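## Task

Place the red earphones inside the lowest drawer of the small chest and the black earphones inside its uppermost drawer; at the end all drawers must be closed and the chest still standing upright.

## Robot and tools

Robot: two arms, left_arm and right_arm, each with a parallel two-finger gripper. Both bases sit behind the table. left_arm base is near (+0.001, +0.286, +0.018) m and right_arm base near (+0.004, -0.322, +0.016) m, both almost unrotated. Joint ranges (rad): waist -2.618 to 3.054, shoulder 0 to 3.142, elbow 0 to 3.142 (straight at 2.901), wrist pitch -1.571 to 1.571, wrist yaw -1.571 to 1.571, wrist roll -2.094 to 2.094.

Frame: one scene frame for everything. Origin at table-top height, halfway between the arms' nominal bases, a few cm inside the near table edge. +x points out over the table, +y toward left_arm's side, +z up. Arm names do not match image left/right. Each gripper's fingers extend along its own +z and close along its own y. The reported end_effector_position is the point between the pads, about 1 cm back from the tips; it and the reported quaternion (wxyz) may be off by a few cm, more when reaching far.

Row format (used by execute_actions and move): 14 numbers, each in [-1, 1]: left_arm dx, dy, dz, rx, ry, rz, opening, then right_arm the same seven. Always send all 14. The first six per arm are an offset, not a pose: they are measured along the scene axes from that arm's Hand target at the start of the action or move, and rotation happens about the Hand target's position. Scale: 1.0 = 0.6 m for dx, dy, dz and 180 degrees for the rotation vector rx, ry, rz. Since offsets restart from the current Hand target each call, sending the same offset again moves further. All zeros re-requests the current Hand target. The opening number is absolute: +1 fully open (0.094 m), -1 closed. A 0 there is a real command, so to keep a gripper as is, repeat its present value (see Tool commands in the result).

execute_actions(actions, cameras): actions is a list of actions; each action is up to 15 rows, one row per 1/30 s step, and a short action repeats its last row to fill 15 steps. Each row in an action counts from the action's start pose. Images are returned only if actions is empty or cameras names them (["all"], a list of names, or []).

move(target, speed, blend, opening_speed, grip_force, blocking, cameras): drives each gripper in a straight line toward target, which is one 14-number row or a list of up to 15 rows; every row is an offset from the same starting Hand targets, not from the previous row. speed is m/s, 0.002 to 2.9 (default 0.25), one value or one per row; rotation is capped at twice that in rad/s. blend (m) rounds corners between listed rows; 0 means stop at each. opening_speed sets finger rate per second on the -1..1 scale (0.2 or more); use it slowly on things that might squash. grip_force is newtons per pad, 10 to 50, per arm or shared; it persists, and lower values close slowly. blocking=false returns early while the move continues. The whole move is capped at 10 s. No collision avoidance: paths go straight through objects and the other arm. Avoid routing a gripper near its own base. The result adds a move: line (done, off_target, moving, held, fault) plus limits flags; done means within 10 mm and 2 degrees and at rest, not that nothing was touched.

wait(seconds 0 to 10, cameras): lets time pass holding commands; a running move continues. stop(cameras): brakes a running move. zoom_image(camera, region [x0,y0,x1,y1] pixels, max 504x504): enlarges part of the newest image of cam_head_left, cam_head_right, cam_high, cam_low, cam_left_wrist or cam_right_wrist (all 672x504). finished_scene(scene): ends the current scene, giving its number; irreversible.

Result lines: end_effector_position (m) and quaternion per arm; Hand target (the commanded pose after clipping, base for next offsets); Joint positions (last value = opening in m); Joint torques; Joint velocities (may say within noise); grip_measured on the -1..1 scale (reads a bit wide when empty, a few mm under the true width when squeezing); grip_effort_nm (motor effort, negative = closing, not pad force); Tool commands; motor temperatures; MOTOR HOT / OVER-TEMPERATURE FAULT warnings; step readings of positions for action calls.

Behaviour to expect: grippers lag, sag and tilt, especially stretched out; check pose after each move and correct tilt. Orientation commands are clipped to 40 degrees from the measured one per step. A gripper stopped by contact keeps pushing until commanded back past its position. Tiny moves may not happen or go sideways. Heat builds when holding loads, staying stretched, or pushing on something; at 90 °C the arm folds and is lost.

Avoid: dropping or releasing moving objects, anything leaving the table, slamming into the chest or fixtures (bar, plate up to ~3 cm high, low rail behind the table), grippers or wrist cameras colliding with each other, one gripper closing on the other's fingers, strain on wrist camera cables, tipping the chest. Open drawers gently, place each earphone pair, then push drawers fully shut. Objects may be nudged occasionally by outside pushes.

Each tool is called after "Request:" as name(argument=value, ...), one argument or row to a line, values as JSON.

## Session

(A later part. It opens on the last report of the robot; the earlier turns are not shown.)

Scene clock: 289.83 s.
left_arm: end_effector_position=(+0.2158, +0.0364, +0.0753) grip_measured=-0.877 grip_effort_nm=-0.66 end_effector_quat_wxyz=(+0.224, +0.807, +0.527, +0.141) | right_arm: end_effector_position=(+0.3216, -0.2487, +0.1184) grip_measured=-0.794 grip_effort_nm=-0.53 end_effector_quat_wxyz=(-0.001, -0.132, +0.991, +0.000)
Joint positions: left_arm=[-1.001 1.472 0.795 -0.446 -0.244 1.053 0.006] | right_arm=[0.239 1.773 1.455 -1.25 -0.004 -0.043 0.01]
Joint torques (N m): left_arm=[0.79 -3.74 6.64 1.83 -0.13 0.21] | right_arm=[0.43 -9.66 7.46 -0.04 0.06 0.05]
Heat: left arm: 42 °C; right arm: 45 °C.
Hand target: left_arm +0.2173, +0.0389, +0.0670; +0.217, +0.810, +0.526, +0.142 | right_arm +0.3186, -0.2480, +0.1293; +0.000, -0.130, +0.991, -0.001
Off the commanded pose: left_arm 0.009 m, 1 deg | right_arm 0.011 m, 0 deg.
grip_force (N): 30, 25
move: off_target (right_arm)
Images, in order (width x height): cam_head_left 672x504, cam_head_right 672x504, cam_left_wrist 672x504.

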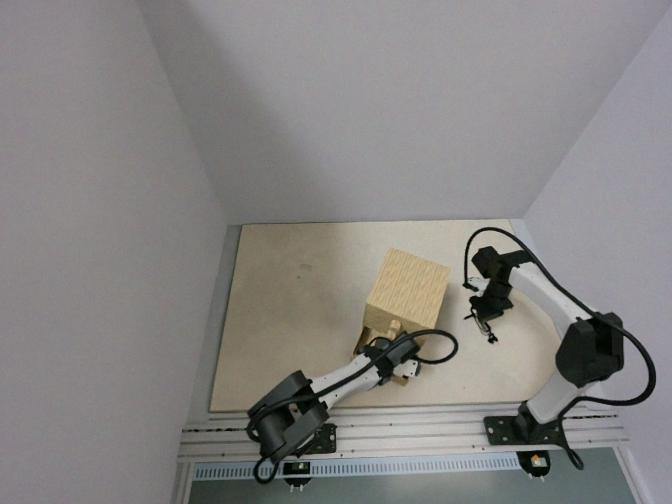

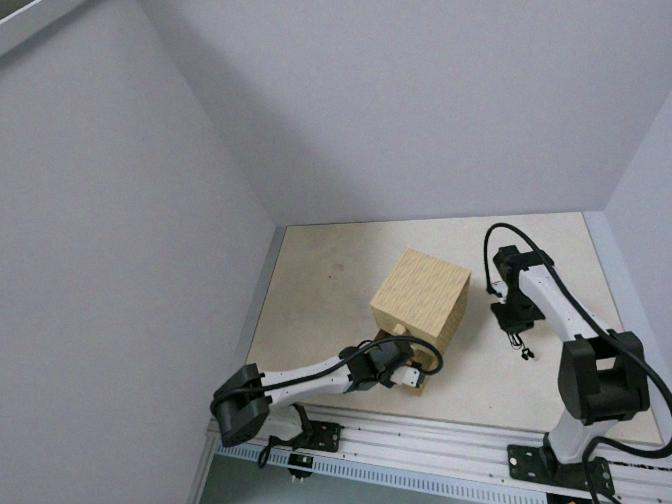

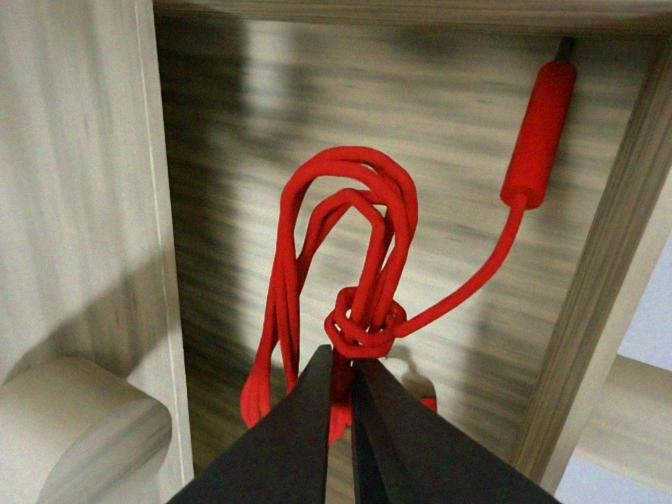

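Request:
move(
  target=[
    [0.01,0.023,-0.05,0,0,0,-0.95,0,0,0,0,0,0,-0.95],
    [0.01,0.023,-0.05,0,0,0,-0.2,0,0,0,0,0,0,-0.95],
    [-0.06,0.053,0.16,0,0,0,-0.2,0,0,0,0,0,0,-0.95],
    [-0.167,0.072,0.1,0,0,0,-0.95,0,0,0,0,0,0,-0.95],
  ],
  speed=0.25,
  grip_force=[50,25],
  cameras=["cam_head_left","cam_head_right","cam_left_wrist"],
)

Request:
zoom_image(
  camera="cam_head_right",
  region=[320, 230, 520, 430],
)

Scene clock: 326.50 s.
left_arm: end_effector_position=(+0.1180, +0.0777, +0.1288) grip_measured=-0.948 grip_effort_nm=-0.12 end_effector_quat_wxyz=(+0.218, +0.812, +0.523, +0.138) | right_arm: end_effector_position=(+0.3216, -0.2487, +0.1184) grip_measured=-0.794 grip_effort_nm=-0.53 end_effector_quat_wxyz=(-0.001, -0.132, +0.991, +0.000)
Joint positions: left_arm=[-1.317 1.102 0.788 -0.91 -0.356 0.758 0.002] | right_arm=[0.239 1.773 1.455 -1.25 -0.004 -0.043 0.01]
Joint torques (N m): left_arm=[-0.47 -3.59 6.97 1.31 -0.37 -0.08] | right_arm=[0.43 -9.65 7.42 -0.05 0.06 0.06]
Heat: left arm: 40 °C; right arm: 46 °C.
Hand target: left_arm +0.1171, +0.0821, +0.1270; +0.217, +0.810, +0.526, +0.141 | right_arm +0.3186, -0.2480, +0.1293; +0.000, -0.130, +0.991, -0.001
Off the commanded pose: left_arm 0.005 m, 1 deg | right_arm 0.011 m, 0 deg.
grip_force (N): 50, 25
move: off_target (right_arm)
Images, in order (width x height): cam_head_left 672x504, cam_head_right 672x504, cam_left_wrist 672x504.

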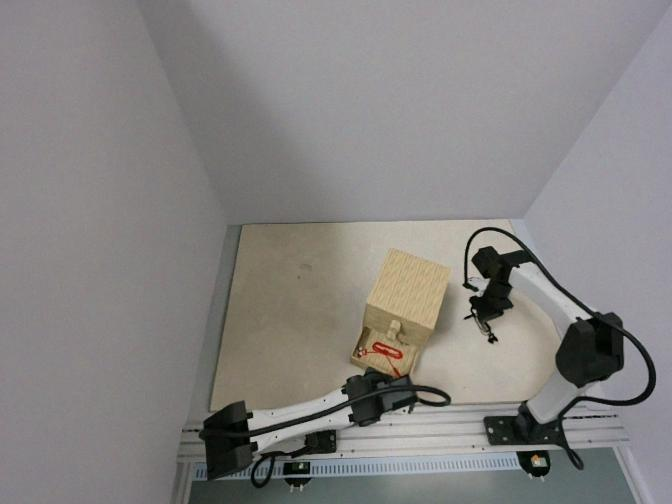

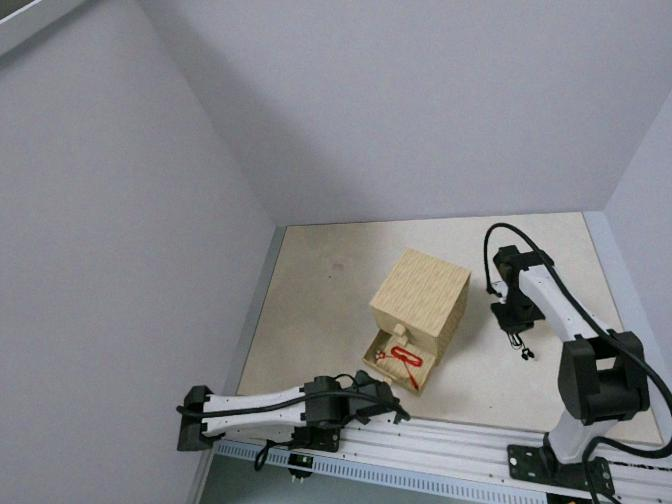

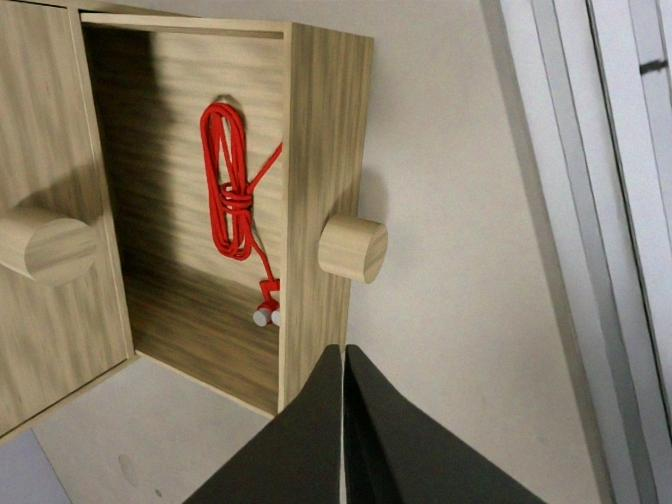

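Scaled by 2.520 from the camera's 672x504 image, which has a finer 960x720 frame.

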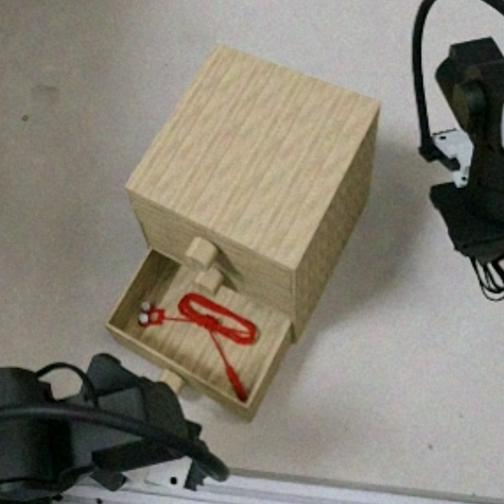

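Request:
move(
  target=[
    [0,0,-0.133,0,0,0,-0.95,0,0,0,0,0,0,-0.95],
    [0.208,-0.0935,-0.133,0,0,0,-0.95,0,0,0,0,0,0,-0.95],
  ],
  speed=[0.2,0.1],
  cameras=["cam_head_left","cam_head_right","cam_left_wrist"],
)

Request:
zoom_image(
  camera="cam_head_right",
  region=[320, 230, 520, 430],
)

Scene clock: 355.63 s.
left_arm: end_effector_position=(+0.2319, +0.0385, +0.0416) grip_measured=-0.948 grip_effort_nm=-0.11 end_effector_quat_wxyz=(+0.198, +0.813, +0.529, +0.145) | right_arm: end_effector_position=(+0.3216, -0.2487, +0.1184) grip_measured=-0.794 grip_effort_nm=-0.54 end_effector_quat_wxyz=(-0.001, -0.132, +0.991, +0.000)
Joint positions: left_arm=[-0.956 1.606 0.789 -0.349 -0.234 1.095 0.002] | right_arm=[0.239 1.773 1.455 -1.25 -0.004 -0.043 0.01]
Joint torques (N m): left_arm=[0.75 -4.53 9.95 1.86 -0.03 0.2] | right_arm=[0.44 -9.66 7.43 -0.04 0.06 0.06]
Heat: left arm: 39 °C; right arm: 46 °C.
Hand target: left_arm +0.2420, +0.0260, +0.0473; +0.217, +0.810, +0.526, +0.142 | right_arm +0.3186, -0.2480, +0.1293; +0.000, -0.130, +0.991, -0.001
Off the commanded pose: left_arm 0.017 m, 2 deg | right_arm 0.011 m, 0 deg.
grip_force (N): 50, 25
move: off_target (left_arm, right_arm)
Images, in order (width x height): cam_head_left 672x504, cam_head_right 672x504, cam_left_wrist 672x504.

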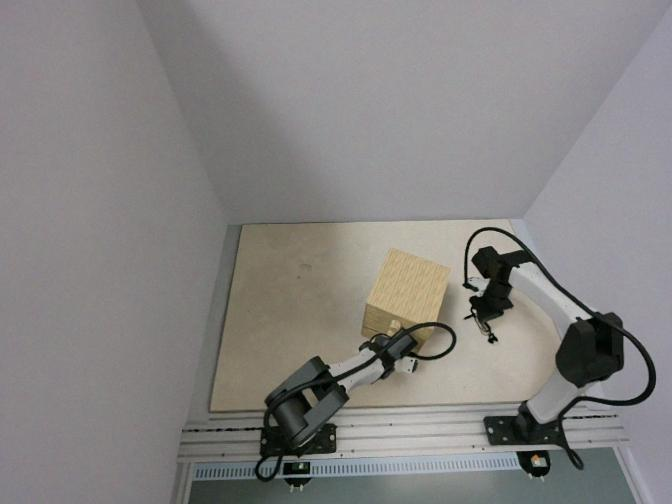

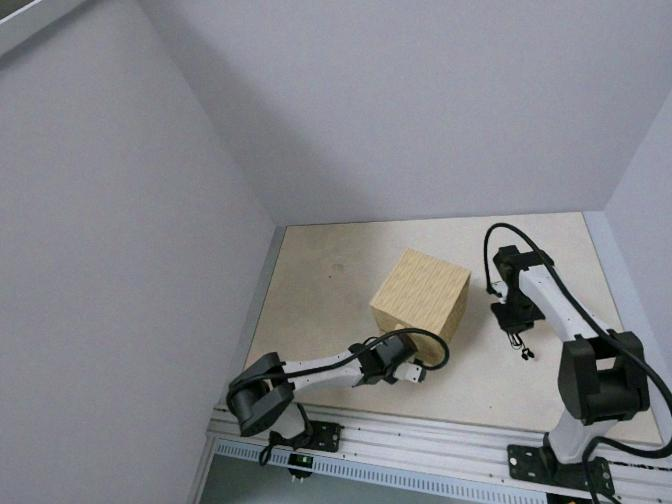

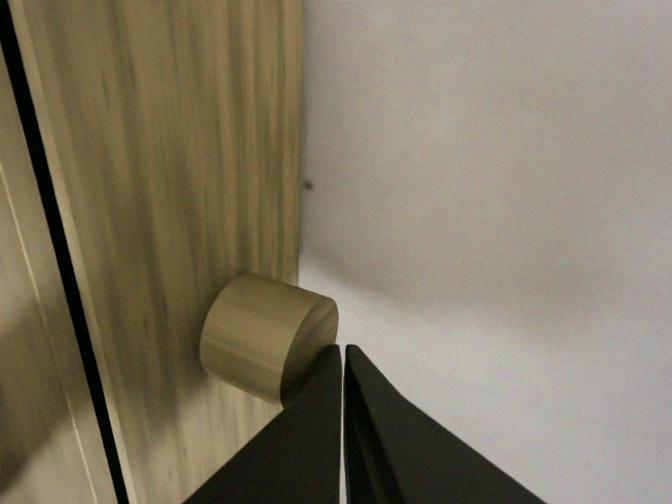

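Scaled by 2.520 from the camera's 672x504 image, which has a finer 960x720 frame.

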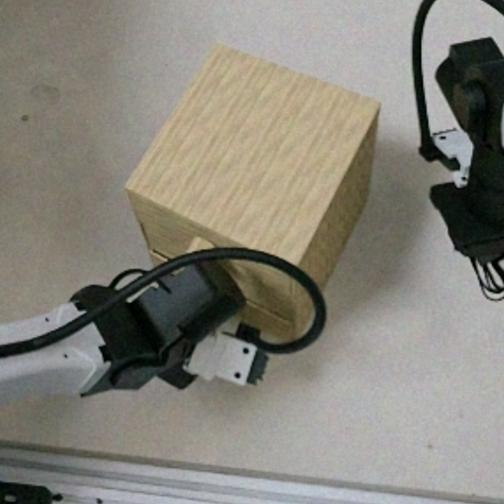

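Request:
move(
  target=[
    [0.014,-0.0175,0,0,0,0,-0.95,0,0,0,0,0,0,-0.95],
    [-0.1,0.045,0,0,0,0,-0.95,0,0,0,0,0,0,-0.95],
    [-0.101,0.046,0.28,-0.3055,0.0665,0.3915,0.3,0,0,0,0,0,0,-0.95],
  ],
  speed=[0.1,0.25,0.35],
  cameras=["cam_head_left","cam_low","cam_left_wrist"],
)

Scene clock: 377.00 s.
left_arm: end_effector_position=(+0.1792, +0.0564, +0.2025) grip_measured=+0.298 grip_effort_nm=0.11 end_effector_quat_wxyz=(+0.363, +0.211, +0.904, -0.077) | right_arm: end_effector_position=(+0.3216, -0.2487, +0.1184) grip_measured=-0.794 grip_effort_nm=-0.53 end_effector_quat_wxyz=(-0.001, -0.132, +0.991, +0.000)
Joint positions: left_arm=[-1.164 1.106 0.945 -0.805 -0.438 -0.556 0.061] | right_arm=[0.239 1.773 1.455 -1.25 -0.004 -0.043 0.01]
Joint torques (N m): left_arm=[-0.51 -2.8 11.32 1.81 -0.55 -0.06] | right_arm=[0.43 -9.66 7.42 -0.04 0.06 0.06]
Heat: left arm: 40 °C; right arm: 46 °C.
Hand target: left_arm +0.1814, +0.0536, +0.2152; +0.375, +0.200, +0.901, -0.083 | right_arm +0.3186, -0.2480, +0.1293; +0.000, -0.130, +0.991, -0.001
Off the commanded pose: left_arm 0.013 m, 2 deg | right_arm 0.011 m, 0 deg.
grip_force (N): 50, 25
move: off_target (left_arm, right_arm); target 3's new opening was sent with left_arm's hand 0.013 m and 2 deg from that target
Images, in order (width x height): cam_head_left 672x504, cam_low 672x504, cam_left_wrist 672x504.

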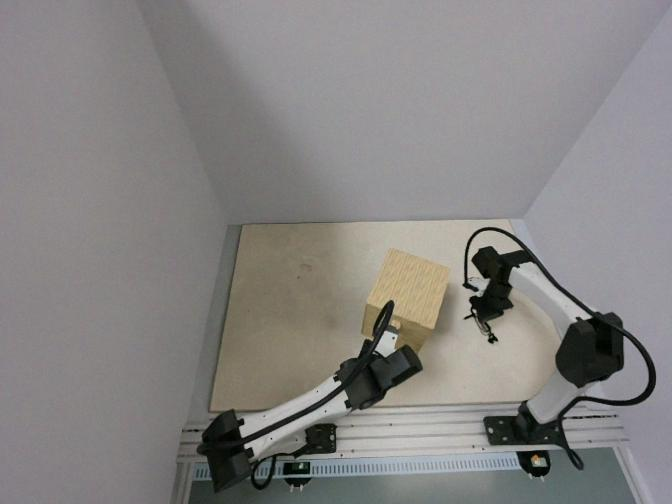

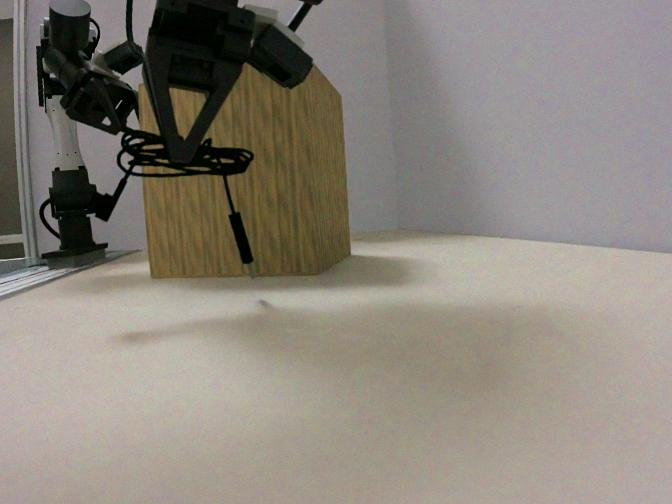

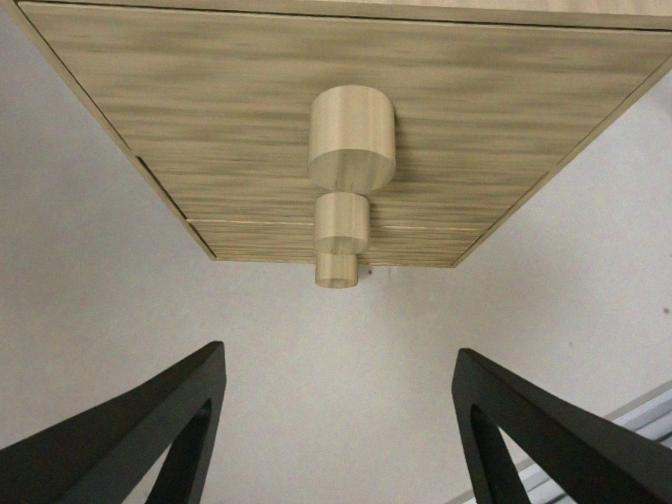

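Request:
move(
  target=[
    [0.108,-0.058,0.003,0,0,0,0.3,0,0,0.2,0,0,0,-0.95],
    [0.108,-0.058,0.003,0,0,0,-0.5,0,0,0.2,0,0,0,-0.95],
    [-0.044,0.01,0.003,0,0,0,-0.5,-0.198,0.08,0.38,0,0,0.283,-0.95],
  ],
  speed=[0.15,0.15,0.15],
  cameras=["cam_head_left","cam_head_right","cam_left_wrist","cam_right_wrist"],
)

Scene clock: 409.37 s.
left_arm: end_effector_position=(+0.1557, +0.0605, +0.2103) grip_measured=-0.497 grip_effort_nm=-0.70 end_effector_quat_wxyz=(+0.362, +0.207, +0.906, -0.070) | right_arm: end_effector_position=(+0.2154, -0.1925, +0.3657) grip_measured=-0.794 grip_effort_nm=-0.53 end_effector_quat_wxyz=(+0.333, -0.505, +0.796, -0.007)
Joint positions: left_arm=[-1.277 1.088 0.983 -0.926 -0.507 -0.672 0.024] | right_arm=[0.559 1.176 1.768 -1.477 -0.005 -0.587 0.01]
Joint torques (N m): left_arm=[-1.03 -4.74 7.73 1.97 -0.58 -0.03] | right_arm=[0.61 -2.55 5.15 1 0.03 -0.11]
Heat: left arm: 43 °C; right arm: 47 °C.
Hand target: left_arm +0.1550, +0.0596, +0.2171; +0.375, +0.200, +0.901, -0.083 | right_arm +0.1998, -0.2000, +0.3572; +0.000, -0.544, +0.839, -0.001
Off the commanded pose: left_arm 0.007 m, 2 deg | right_arm 0.019 m, 39 deg.
joint sent to its limit (right arm) — joint 4 (wrist pitch), lower limit. The joint targets are off in orientation, not in position.
grip_force (N): 50, 25
move: off_target (right_arm); target 2's new opening was sent with left_arm's hand 0.014 m and 2 deg from that target
Images, in order (width x height): cam_head_left 672x504, cam_head_right 672x504, cam_left_wrist 672x504, cam_right_wrist 672x504.

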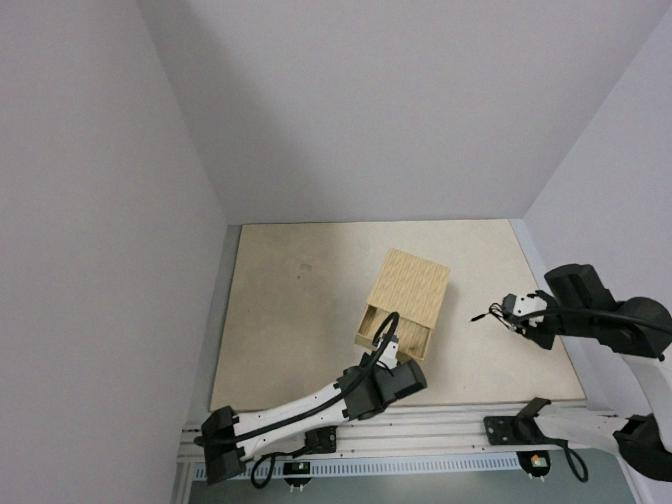

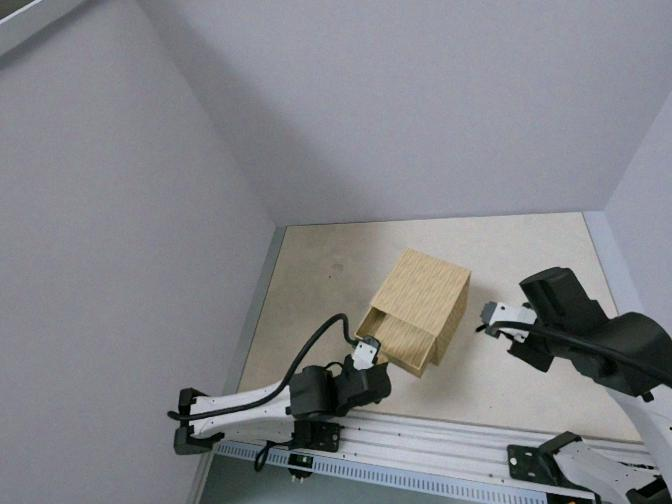

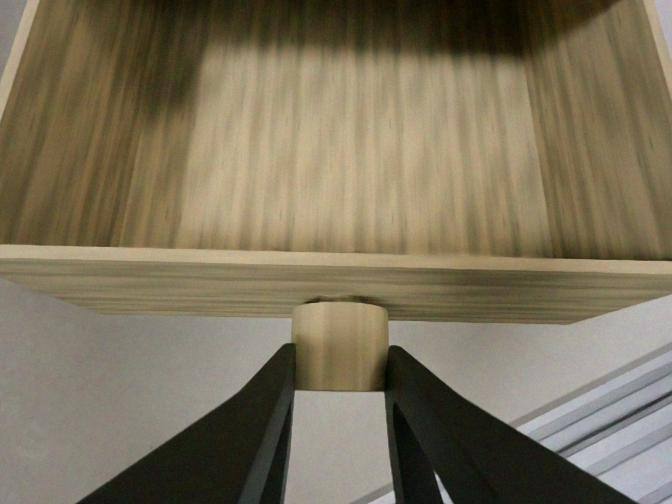

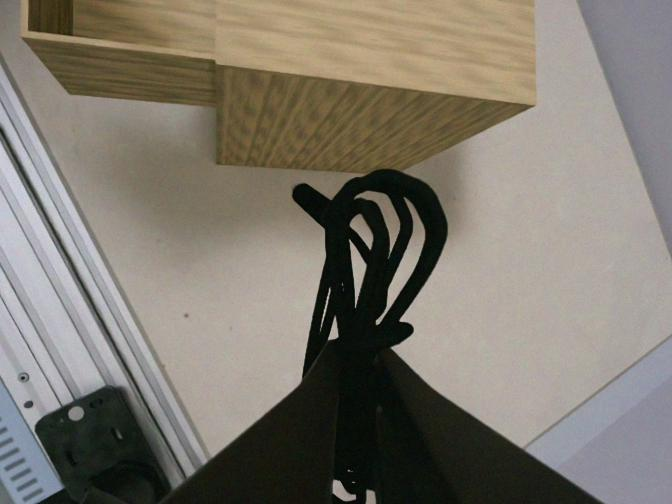

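Request:
move(
  target=[
    [0,0,0,0,0,0,0.3,0,0,0,0,0,0,-0.95],
    [-0.09,0.04,0.15,0,0,0,0.3,0,0,0,0,0,0,-0.95],
    [0.11,0.35,0.2,0,0,0,0.3,0.029,0.39,-0.03,0,0,0,-0.95],
  ],
  speed=0.25,
  cameras=["cam_head_left","cam_head_right","cam_right_wrist"],
)

Scene clock: 423.70 s.
left_arm: end_effector_position=(+0.2198, +0.2689, +0.3311) grip_measured=+0.298 grip_effort_nm=0.11 end_effector_quat_wxyz=(+0.371, +0.193, +0.904, -0.085) | right_arm: end_effector_position=(+0.2250, +0.0465, +0.3418) grip_measured=-0.794 grip_effort_nm=-0.53 end_effector_quat_wxyz=(+0.265, -0.527, +0.799, +0.117)
Joint positions: left_arm=[0.266 1.037 1.448 -1.378 0.476 0.547 0.061] | right_arm=[1.058 1.886 2.387 -1.477 0.022 -0.134 0.01]
Joint torques (N m): left_arm=[0.62 0.06 9.39 1.81 0.32 0.33] | right_arm=[-0.21 -8.64 7.09 0.84 -0.05 0.11]
Heat: left arm: 43 °C; right arm: 45 °C.
Hand target: left_arm +0.2209, +0.2695, +0.3371; +0.375, +0.200, +0.901, -0.083 | right_arm +0.2172, +0.0340, +0.3392; +0.000, -0.544, +0.839, -0.001
Off the commanded pose: left_arm 0.006 m, 1 deg | right_arm 0.015 m, 34 deg.
joint sent to its limit (right arm) — joint 4 (wrist pitch), lower limit. The joint targets are off in orientation, not in position.
grip_force (N): 50, 25
move: off_target (right_arm)
Images, in order (width x height): cam_head_left 672x504, cam_head_right 672x504, cam_right_wrist 672x504.

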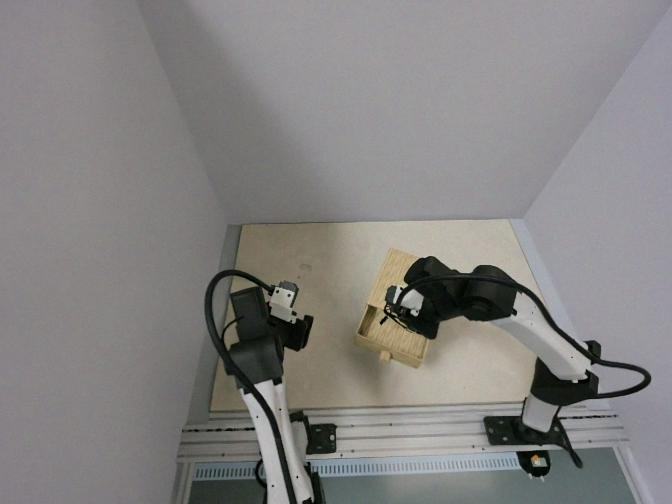

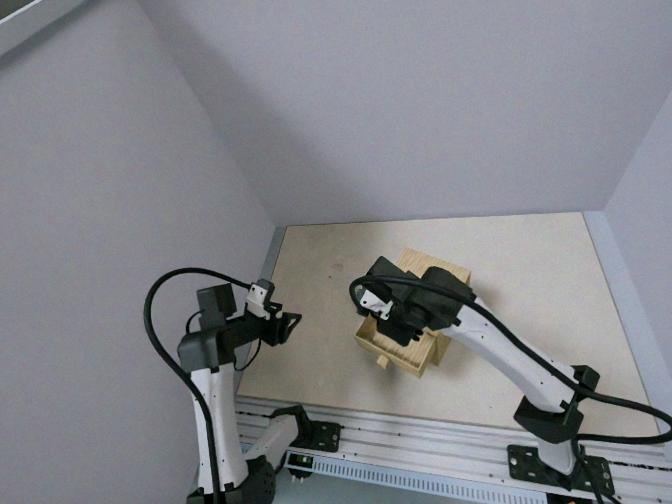

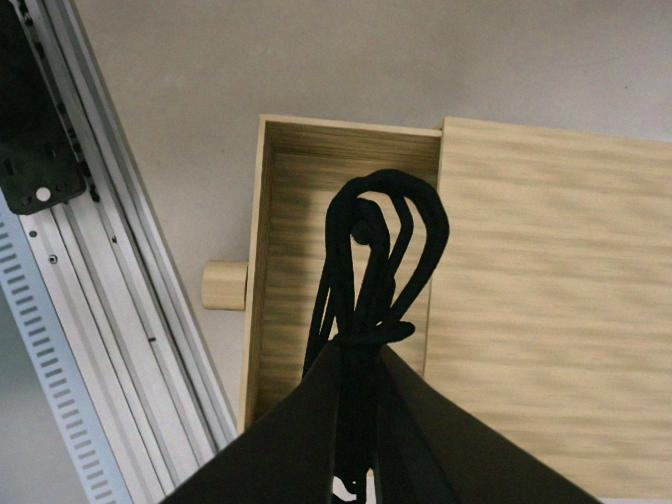

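Request:
move(
  target=[0,0,0,0,0,0,0.3,-0.008,0.003,-0.165,0,0,0,-0.95],
  speed=0.15,
  cameras=["cam_head_right","cam_right_wrist"],
)

Scene clock: 432.80 s.
left_arm: end_effector_position=(+0.2198, +0.2689, +0.3310) grip_measured=+0.298 grip_effort_nm=0.11 end_effector_quat_wxyz=(+0.370, +0.194, +0.904, -0.085) | right_arm: end_effector_position=(+0.2257, +0.0495, +0.2537) grip_measured=-0.794 grip_effort_nm=-0.54 end_effector_quat_wxyz=(+0.153, -0.538, +0.826, +0.067)
Joint positions: left_arm=[0.266 1.038 1.448 -1.379 0.477 0.548 0.061] | right_arm=[1.058 1.978 2.229 -1.479 0.017 -0.118 0.01]
Joint torques (N m): left_arm=[0.62 0.06 9.39 1.79 0.31 0.32] | right_arm=[0.58 -9.29 4.49 0.32 -0.05 0.1]
Motor temperatures (°C): left_arm=[27 30 44 41 24 23 26] | right_arm=[24 45 44 32 25 22 24]
Heat: left arm: 44 °C; right arm: 45 °C.
Hand target: left_arm +0.2210, +0.2696, +0.3370; +0.375, +0.200, +0.901, -0.083 | right_arm +0.2124, +0.0358, +0.2403; +0.000, -0.544, +0.839, -0.001
Off the commanded pose: left_arm 0.006 m, 1 deg | right_arm 0.023 m, 19 deg.
joint sent to its limit (right arm) — joint 4 (wrist pitch), lower limit. The joint targets are off in orientation, not in position.
grip_force (N): 50, 25
move: off_target (right_arm)
Images, in order (width x height): cam_head_right 672x504, cam_right_wrist 672x504.

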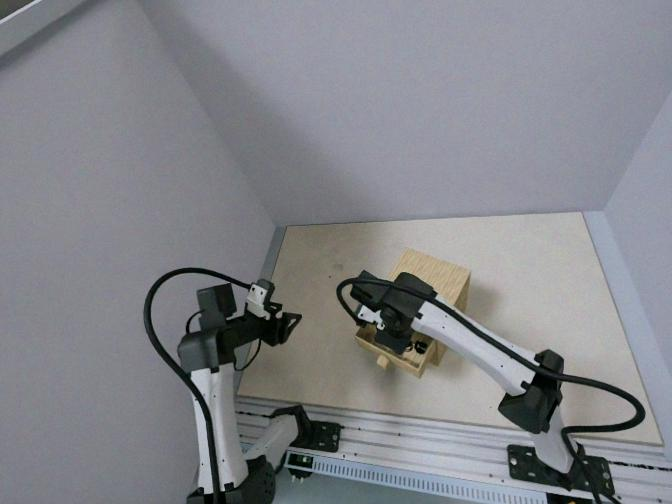

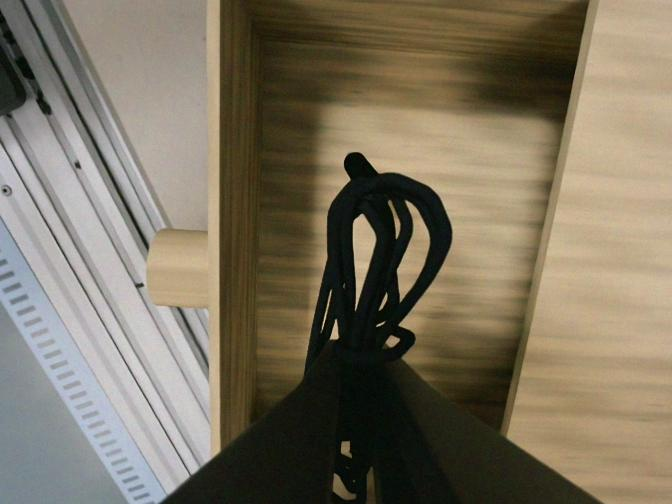

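Request:
move(
  target=[0,0,0,0,0,0,0.3,0.013,0.02,-0.067,0,0,0,-0.95],
  speed=0.12,
  cameras=["cam_head_right","cam_right_wrist"],
)

Request:
zoom_image(
  camera="cam_head_right",
  region=[320, 250, 470, 400],
)

Scene clock: 442.77 s.
left_arm: end_effector_position=(+0.2198, +0.2689, +0.3310) grip_measured=+0.298 grip_effort_nm=0.11 end_effector_quat_wxyz=(+0.370, +0.194, +0.904, -0.085) | right_arm: end_effector_position=(+0.2312, +0.0595, +0.2055) grip_measured=-0.794 grip_effort_nm=-0.53 end_effector_quat_wxyz=(+0.101, -0.543, +0.832, +0.042)
Joint positions: left_arm=[0.266 1.038 1.448 -1.379 0.477 0.548 0.061] | right_arm=[1.058 2.094 2.229 -1.48 0.015 -0.118 0.01]
Joint torques (N m): left_arm=[0.62 0.06 9.39 1.8 0.31 0.32] | right_arm=[0.34 -10.19 6.45 0.08 -0.06 0.08]
Heat: left arm: 45 °C; right arm: 47 °C.
Hand target: left_arm +0.2210, +0.2696, +0.3370; +0.375, +0.200, +0.901, -0.083 | right_arm +0.2202, +0.0479, +0.2000; +0.000, -0.544, +0.839, -0.001
Off the commanded pose: left_arm 0.006 m, 1 deg | right_arm 0.017 m, 13 deg.
joint sent to its limit (right arm) — joint 4 (wrist pitch), lower limit. The joint targets are off in orientation, not in position.
grip_force (N): 50, 25
move: off_target (right_arm)
Images, in order (width x height): cam_head_right 672x504, cam_right_wrist 672x504.

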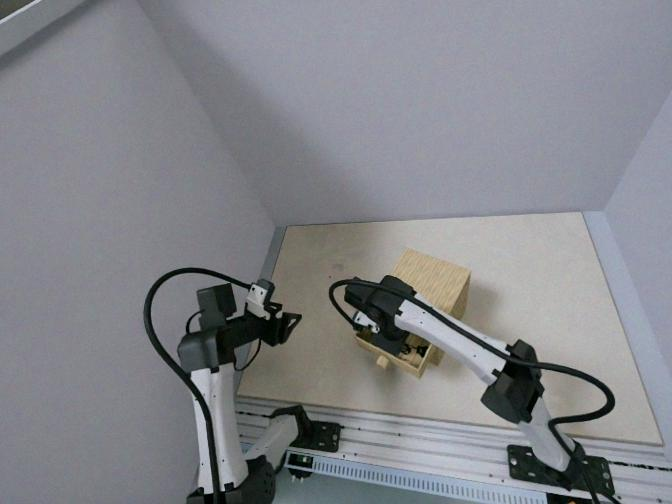

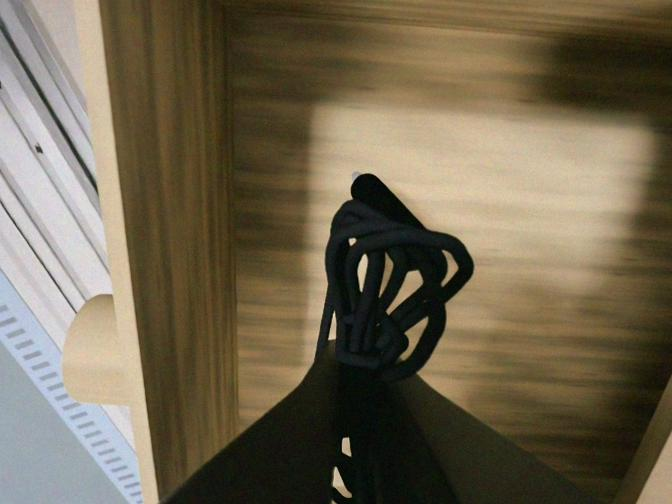

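Scaled by 3.360 from the camera's 672x504 image, which has a finer 960x720 frame.

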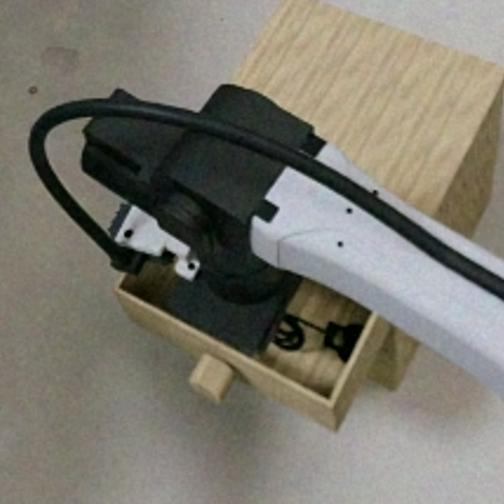

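Request:
move(
  target=[
    [0,0,0,0,0,0,0.3,0,0,0,0,0,0,-0.3],
    [0,0,0,0,0,0,-0.95,0,0,0.233,0,0,0,-0.3],
    [-0.195,-0.302,-0.205,0,0,0,-0.95,-0.03,-0.5,0.233,0,0,0,-0.3],
  ],
  speed=[0.25,0.2,0.25],
  cameras=["cam_head_left","cam_head_right","cam_left_wrist"],
)

Request:
zoom_image(
  camera="cam_head_right",
  region=[320, 250, 470, 400],
)

Scene clock: 457.10 s.
left_arm: end_effector_position=(+0.1022, +0.0862, +0.2148) grip_measured=-0.948 grip_effort_nm=-0.12 end_effector_quat_wxyz=(+0.369, +0.205, +0.902, -0.092) | right_arm: end_effector_position=(+0.2165, -0.2466, +0.3560) grip_measured=-0.302 grip_effort_nm=0.14 end_effector_quat_wxyz=(+0.325, -0.506, +0.795, -0.075)
Joint positions: left_arm=[-1.566 0.955 0.952 -1.139 -0.638 -0.965 0.002] | right_arm=[0.34 1.083 1.677 -1.477 -0.014 -0.805 0.033]
Joint torques (N m): left_arm=[-0.5 -0.38 7.94 1.34 -0.7 -0.08] | right_arm=[0.21 -1.06 3.79 0.99 0.1 -0.13]
Heat: left arm: 45 °C; right arm: 48 °C.
Hand target: left_arm +0.1040, +0.0883, +0.2141; +0.375, +0.200, +0.901, -0.083 | right_arm +0.2021, -0.2523, +0.3399; +0.000, -0.544, +0.839, -0.001
Off the commanded pose: left_arm 0.003 m, 1 deg | right_arm 0.022 m, 39 deg.
joint sent to its limit (right arm) — joint 4 (wrist pitch), lower limit. The joint targets are off in orientation, not in position.
grip_force (N): 50, 25
move: off_target (right_arm)
Images, in order (width x height): cam_head_left 672x504, cam_head_right 672x504, cam_left_wrist 672x504.

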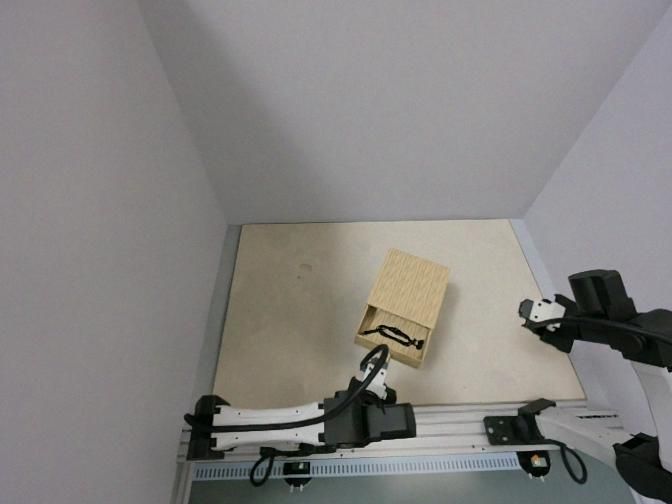

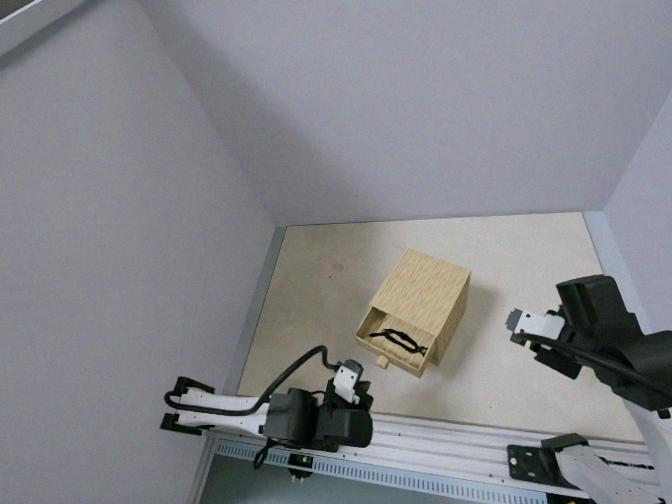

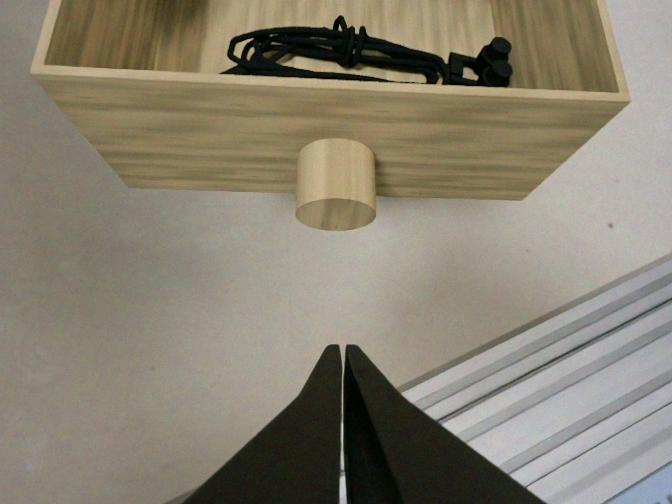

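Scaled by 3.360 from the camera's 672x504 image, which has a finer 960x720 frame.

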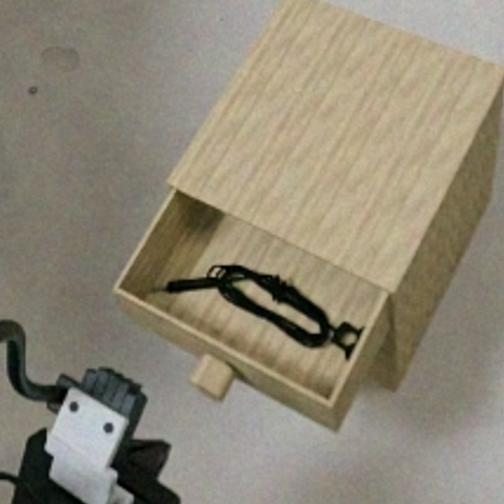

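Request:
move(
  target=[0.22,-0.098,-0.005,0,0,0,-0.95,0,0,0,0,0,0,-0.3],
  speed=0.1,
  cameras=["cam_head_left","cam_head_right","cam_left_wrist"],
)

Request:
zoom_image(
  camera="cam_head_right",
  region=[320, 250, 470, 400],
)

Scene clock: 466.87 s.
left_arm: end_effector_position=(+0.2358, +0.0405, +0.2109) grip_measured=-0.948 grip_effort_nm=-0.10 end_effector_quat_wxyz=(+0.385, +0.189, +0.901, -0.067) | right_arm: end_effector_position=(+0.2165, -0.2468, +0.3560) grip_measured=-0.302 grip_effort_nm=0.14 end_effector_quat_wxyz=(+0.325, -0.507, +0.795, -0.076)
Joint positions: left_arm=[-1.009 1.256 1.029 -0.667 -0.401 -0.441 0.002] | right_arm=[0.34 1.083 1.677 -1.477 -0.013 -0.807 0.033]
Joint torques (N m): left_arm=[0.29 -2.1 10.43 2.19 0.13 0.24] | right_arm=[0.25 -1.09 3.81 0.99 0.08 -0.11]
Heat: left arm: 44 °C; right arm: 45 °C.
Hand target: left_arm +0.2360, +0.0296, +0.2110; +0.375, +0.200, +0.901, -0.083 | right_arm +0.2021, -0.2522, +0.3399; +0.000, -0.544, +0.839, -0.001
Off the commanded pose: left_arm 0.011 m, 2 deg | right_arm 0.022 m, 39 deg.
joint sent to its limit (right arm) — joint 4 (wrist pitch), lower limit. The joint targets are off in orientation, not in position.
grip_force (N): 50, 25
move: off_target (left_arm, right_arm)
Images, in order (width x height): cam_head_left 672x504, cam_head_right 672x504, cam_left_wrist 672x504.

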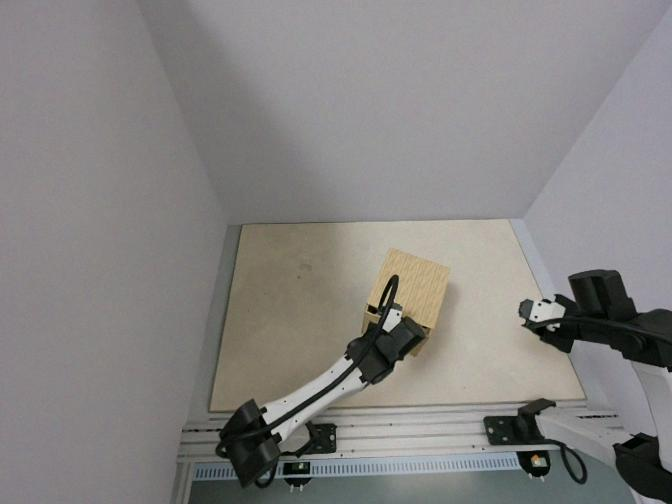

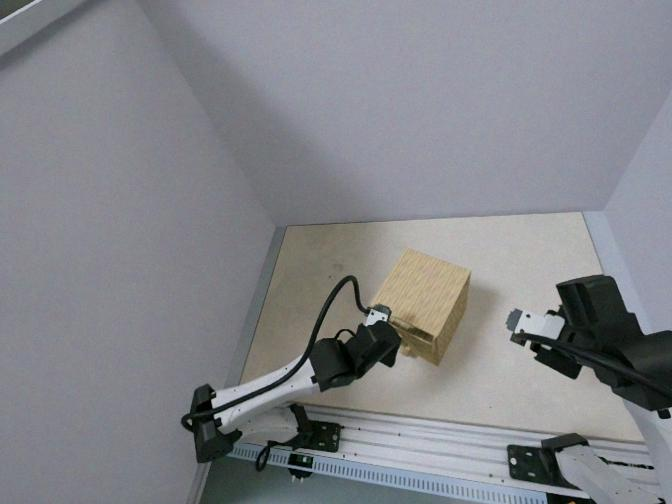

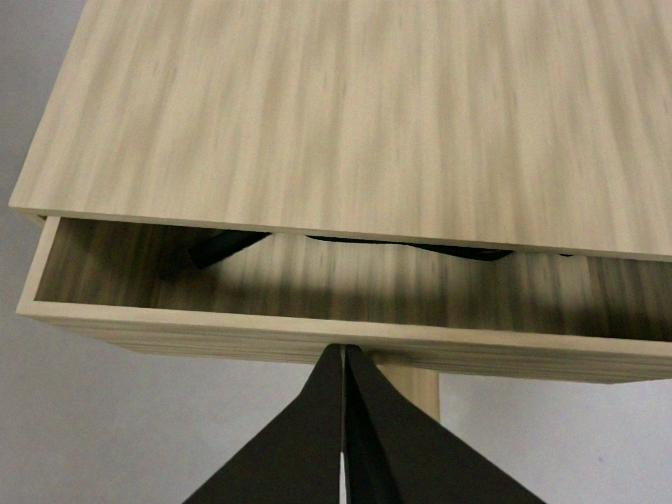

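Scaled by 3.360 from the camera's 672x504 image, which has a finer 960x720 frame.

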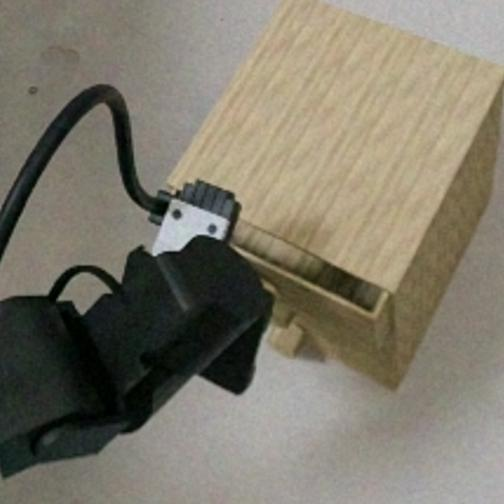

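Request:
move(
  target=[
    [0.058,-0.005,0,0,0,0,-0.95,0,0,0,0,0,0,-0.3],
  ],
  speed=0.08,
  cameras=["cam_head_right","cam_left_wrist"],
)

Scene clock: 475.60 s.
left_arm: end_effector_position=(+0.2622, +0.0374, +0.2018) grip_measured=-0.948 grip_effort_nm=-0.10 end_effector_quat_wxyz=(+0.365, +0.199, +0.907, -0.068) | right_arm: end_effector_position=(+0.2165, -0.2468, +0.3560) grip_measured=-0.302 grip_effort_nm=0.14 end_effector_quat_wxyz=(+0.325, -0.507, +0.795, -0.076)
Joint positions: left_arm=[-0.911 1.34 1.07 -0.629 -0.308 -0.358 0.002] | right_arm=[0.34 1.083 1.677 -1.477 -0.013 -0.807 0.033]
Joint torques (N m): left_arm=[0.66 -2.95 11.45 2.43 -0.09 0.23] | right_arm=[0.27 -1.1 3.81 0.99 0.08 -0.11]
Heat: left arm: 44 °C; right arm: 43 °C.
Hand target: left_arm +0.2708, +0.0265, +0.2109; +0.375, +0.200, +0.901, -0.083 | right_arm +0.2021, -0.2522, +0.3399; +0.000, -0.544, +0.839, -0.001
Off the commanded pose: left_arm 0.017 m, 2 deg | right_arm 0.022 m, 39 deg.
joint sent to its limit (right arm) — joint 4 (wrist pitch), lower limit. The joint targets are off in orientation, not in position.
grip_force (N): 50, 25
move: off_target (left_arm, right_arm)
Images, in order (width x height): cam_head_right 672x504, cam_left_wrist 672x504.

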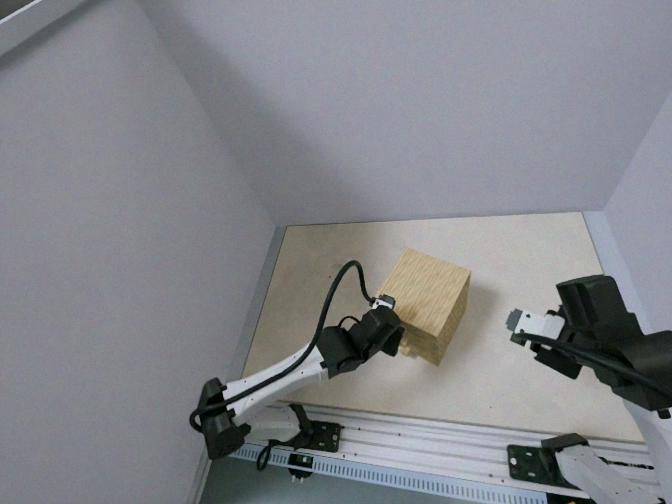

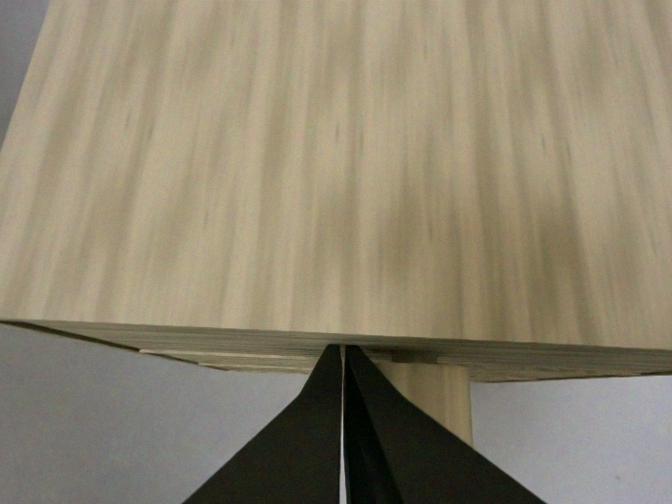

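Closed. Back off and check.

Request:
move(
  target=[
    [-0.15,0.067,0.01,0,0,0,-0.95,0,0,0,0,0,0,-0.3],
  ],
  cameras=["cam_head_right","cam_left_wrist"],
)

Scene clock: 481.93 s.
left_arm: end_effector_position=(+0.1817, +0.0612, +0.2242) grip_measured=-0.948 grip_effort_nm=-0.10 end_effector_quat_wxyz=(+0.378, +0.205, +0.898, -0.095) | right_arm: end_effector_position=(+0.2165, -0.2468, +0.3560) grip_measured=-0.302 grip_effort_nm=0.14 end_effector_quat_wxyz=(+0.325, -0.507, +0.795, -0.076)
Joint positions: left_arm=[-1.138 1.06 0.979 -0.824 -0.422 -0.531 0.002] | right_arm=[0.34 1.083 1.677 -1.477 -0.013 -0.807 0.033]
Joint torques (N m): left_arm=[-0.5 -2.74 6.76 1.93 -0.53 -0.07] | right_arm=[0.25 -1.1 3.78 1 0.08 -0.11]
Heat: left arm: 44 °C; right arm: 42 °C.
Hand target: left_arm +0.1808, +0.0667, +0.2170; +0.375, +0.200, +0.901, -0.083 | right_arm +0.2021, -0.2522, +0.3399; +0.000, -0.544, +0.839, -0.001
Off the commanded pose: left_arm 0.009 m, 2 deg | right_arm 0.022 m, 39 deg.
joint sent to its limit (right arm) — joint 4 (wrist pitch), lower limit. The joint targets are off in orientation, not in position.
grip_force (N): 50, 25
move: off_target (right_arm)
Images, in order (width x height): cam_head_right 672x504, cam_left_wrist 672x504.

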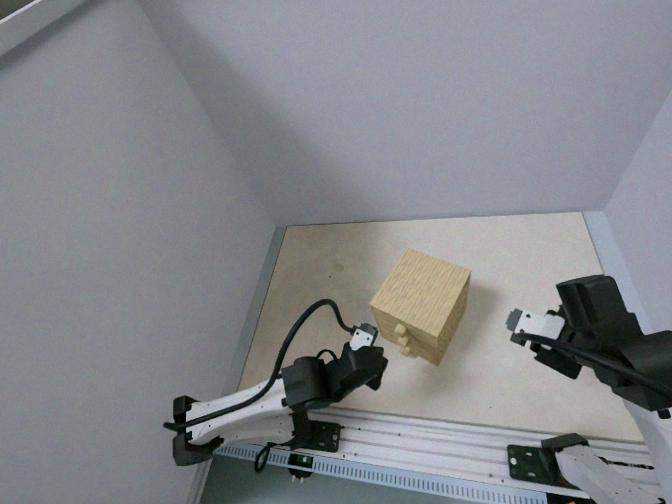

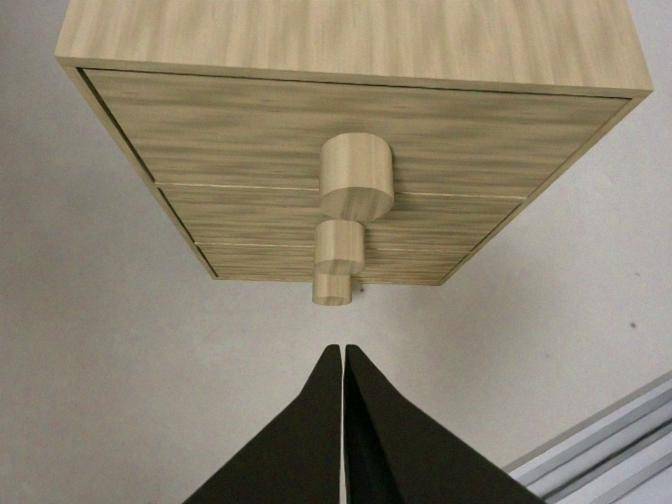

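All drawers are shut.

Request:
finished_scene(
  scene=1,
)

The scene is finished: the task was done.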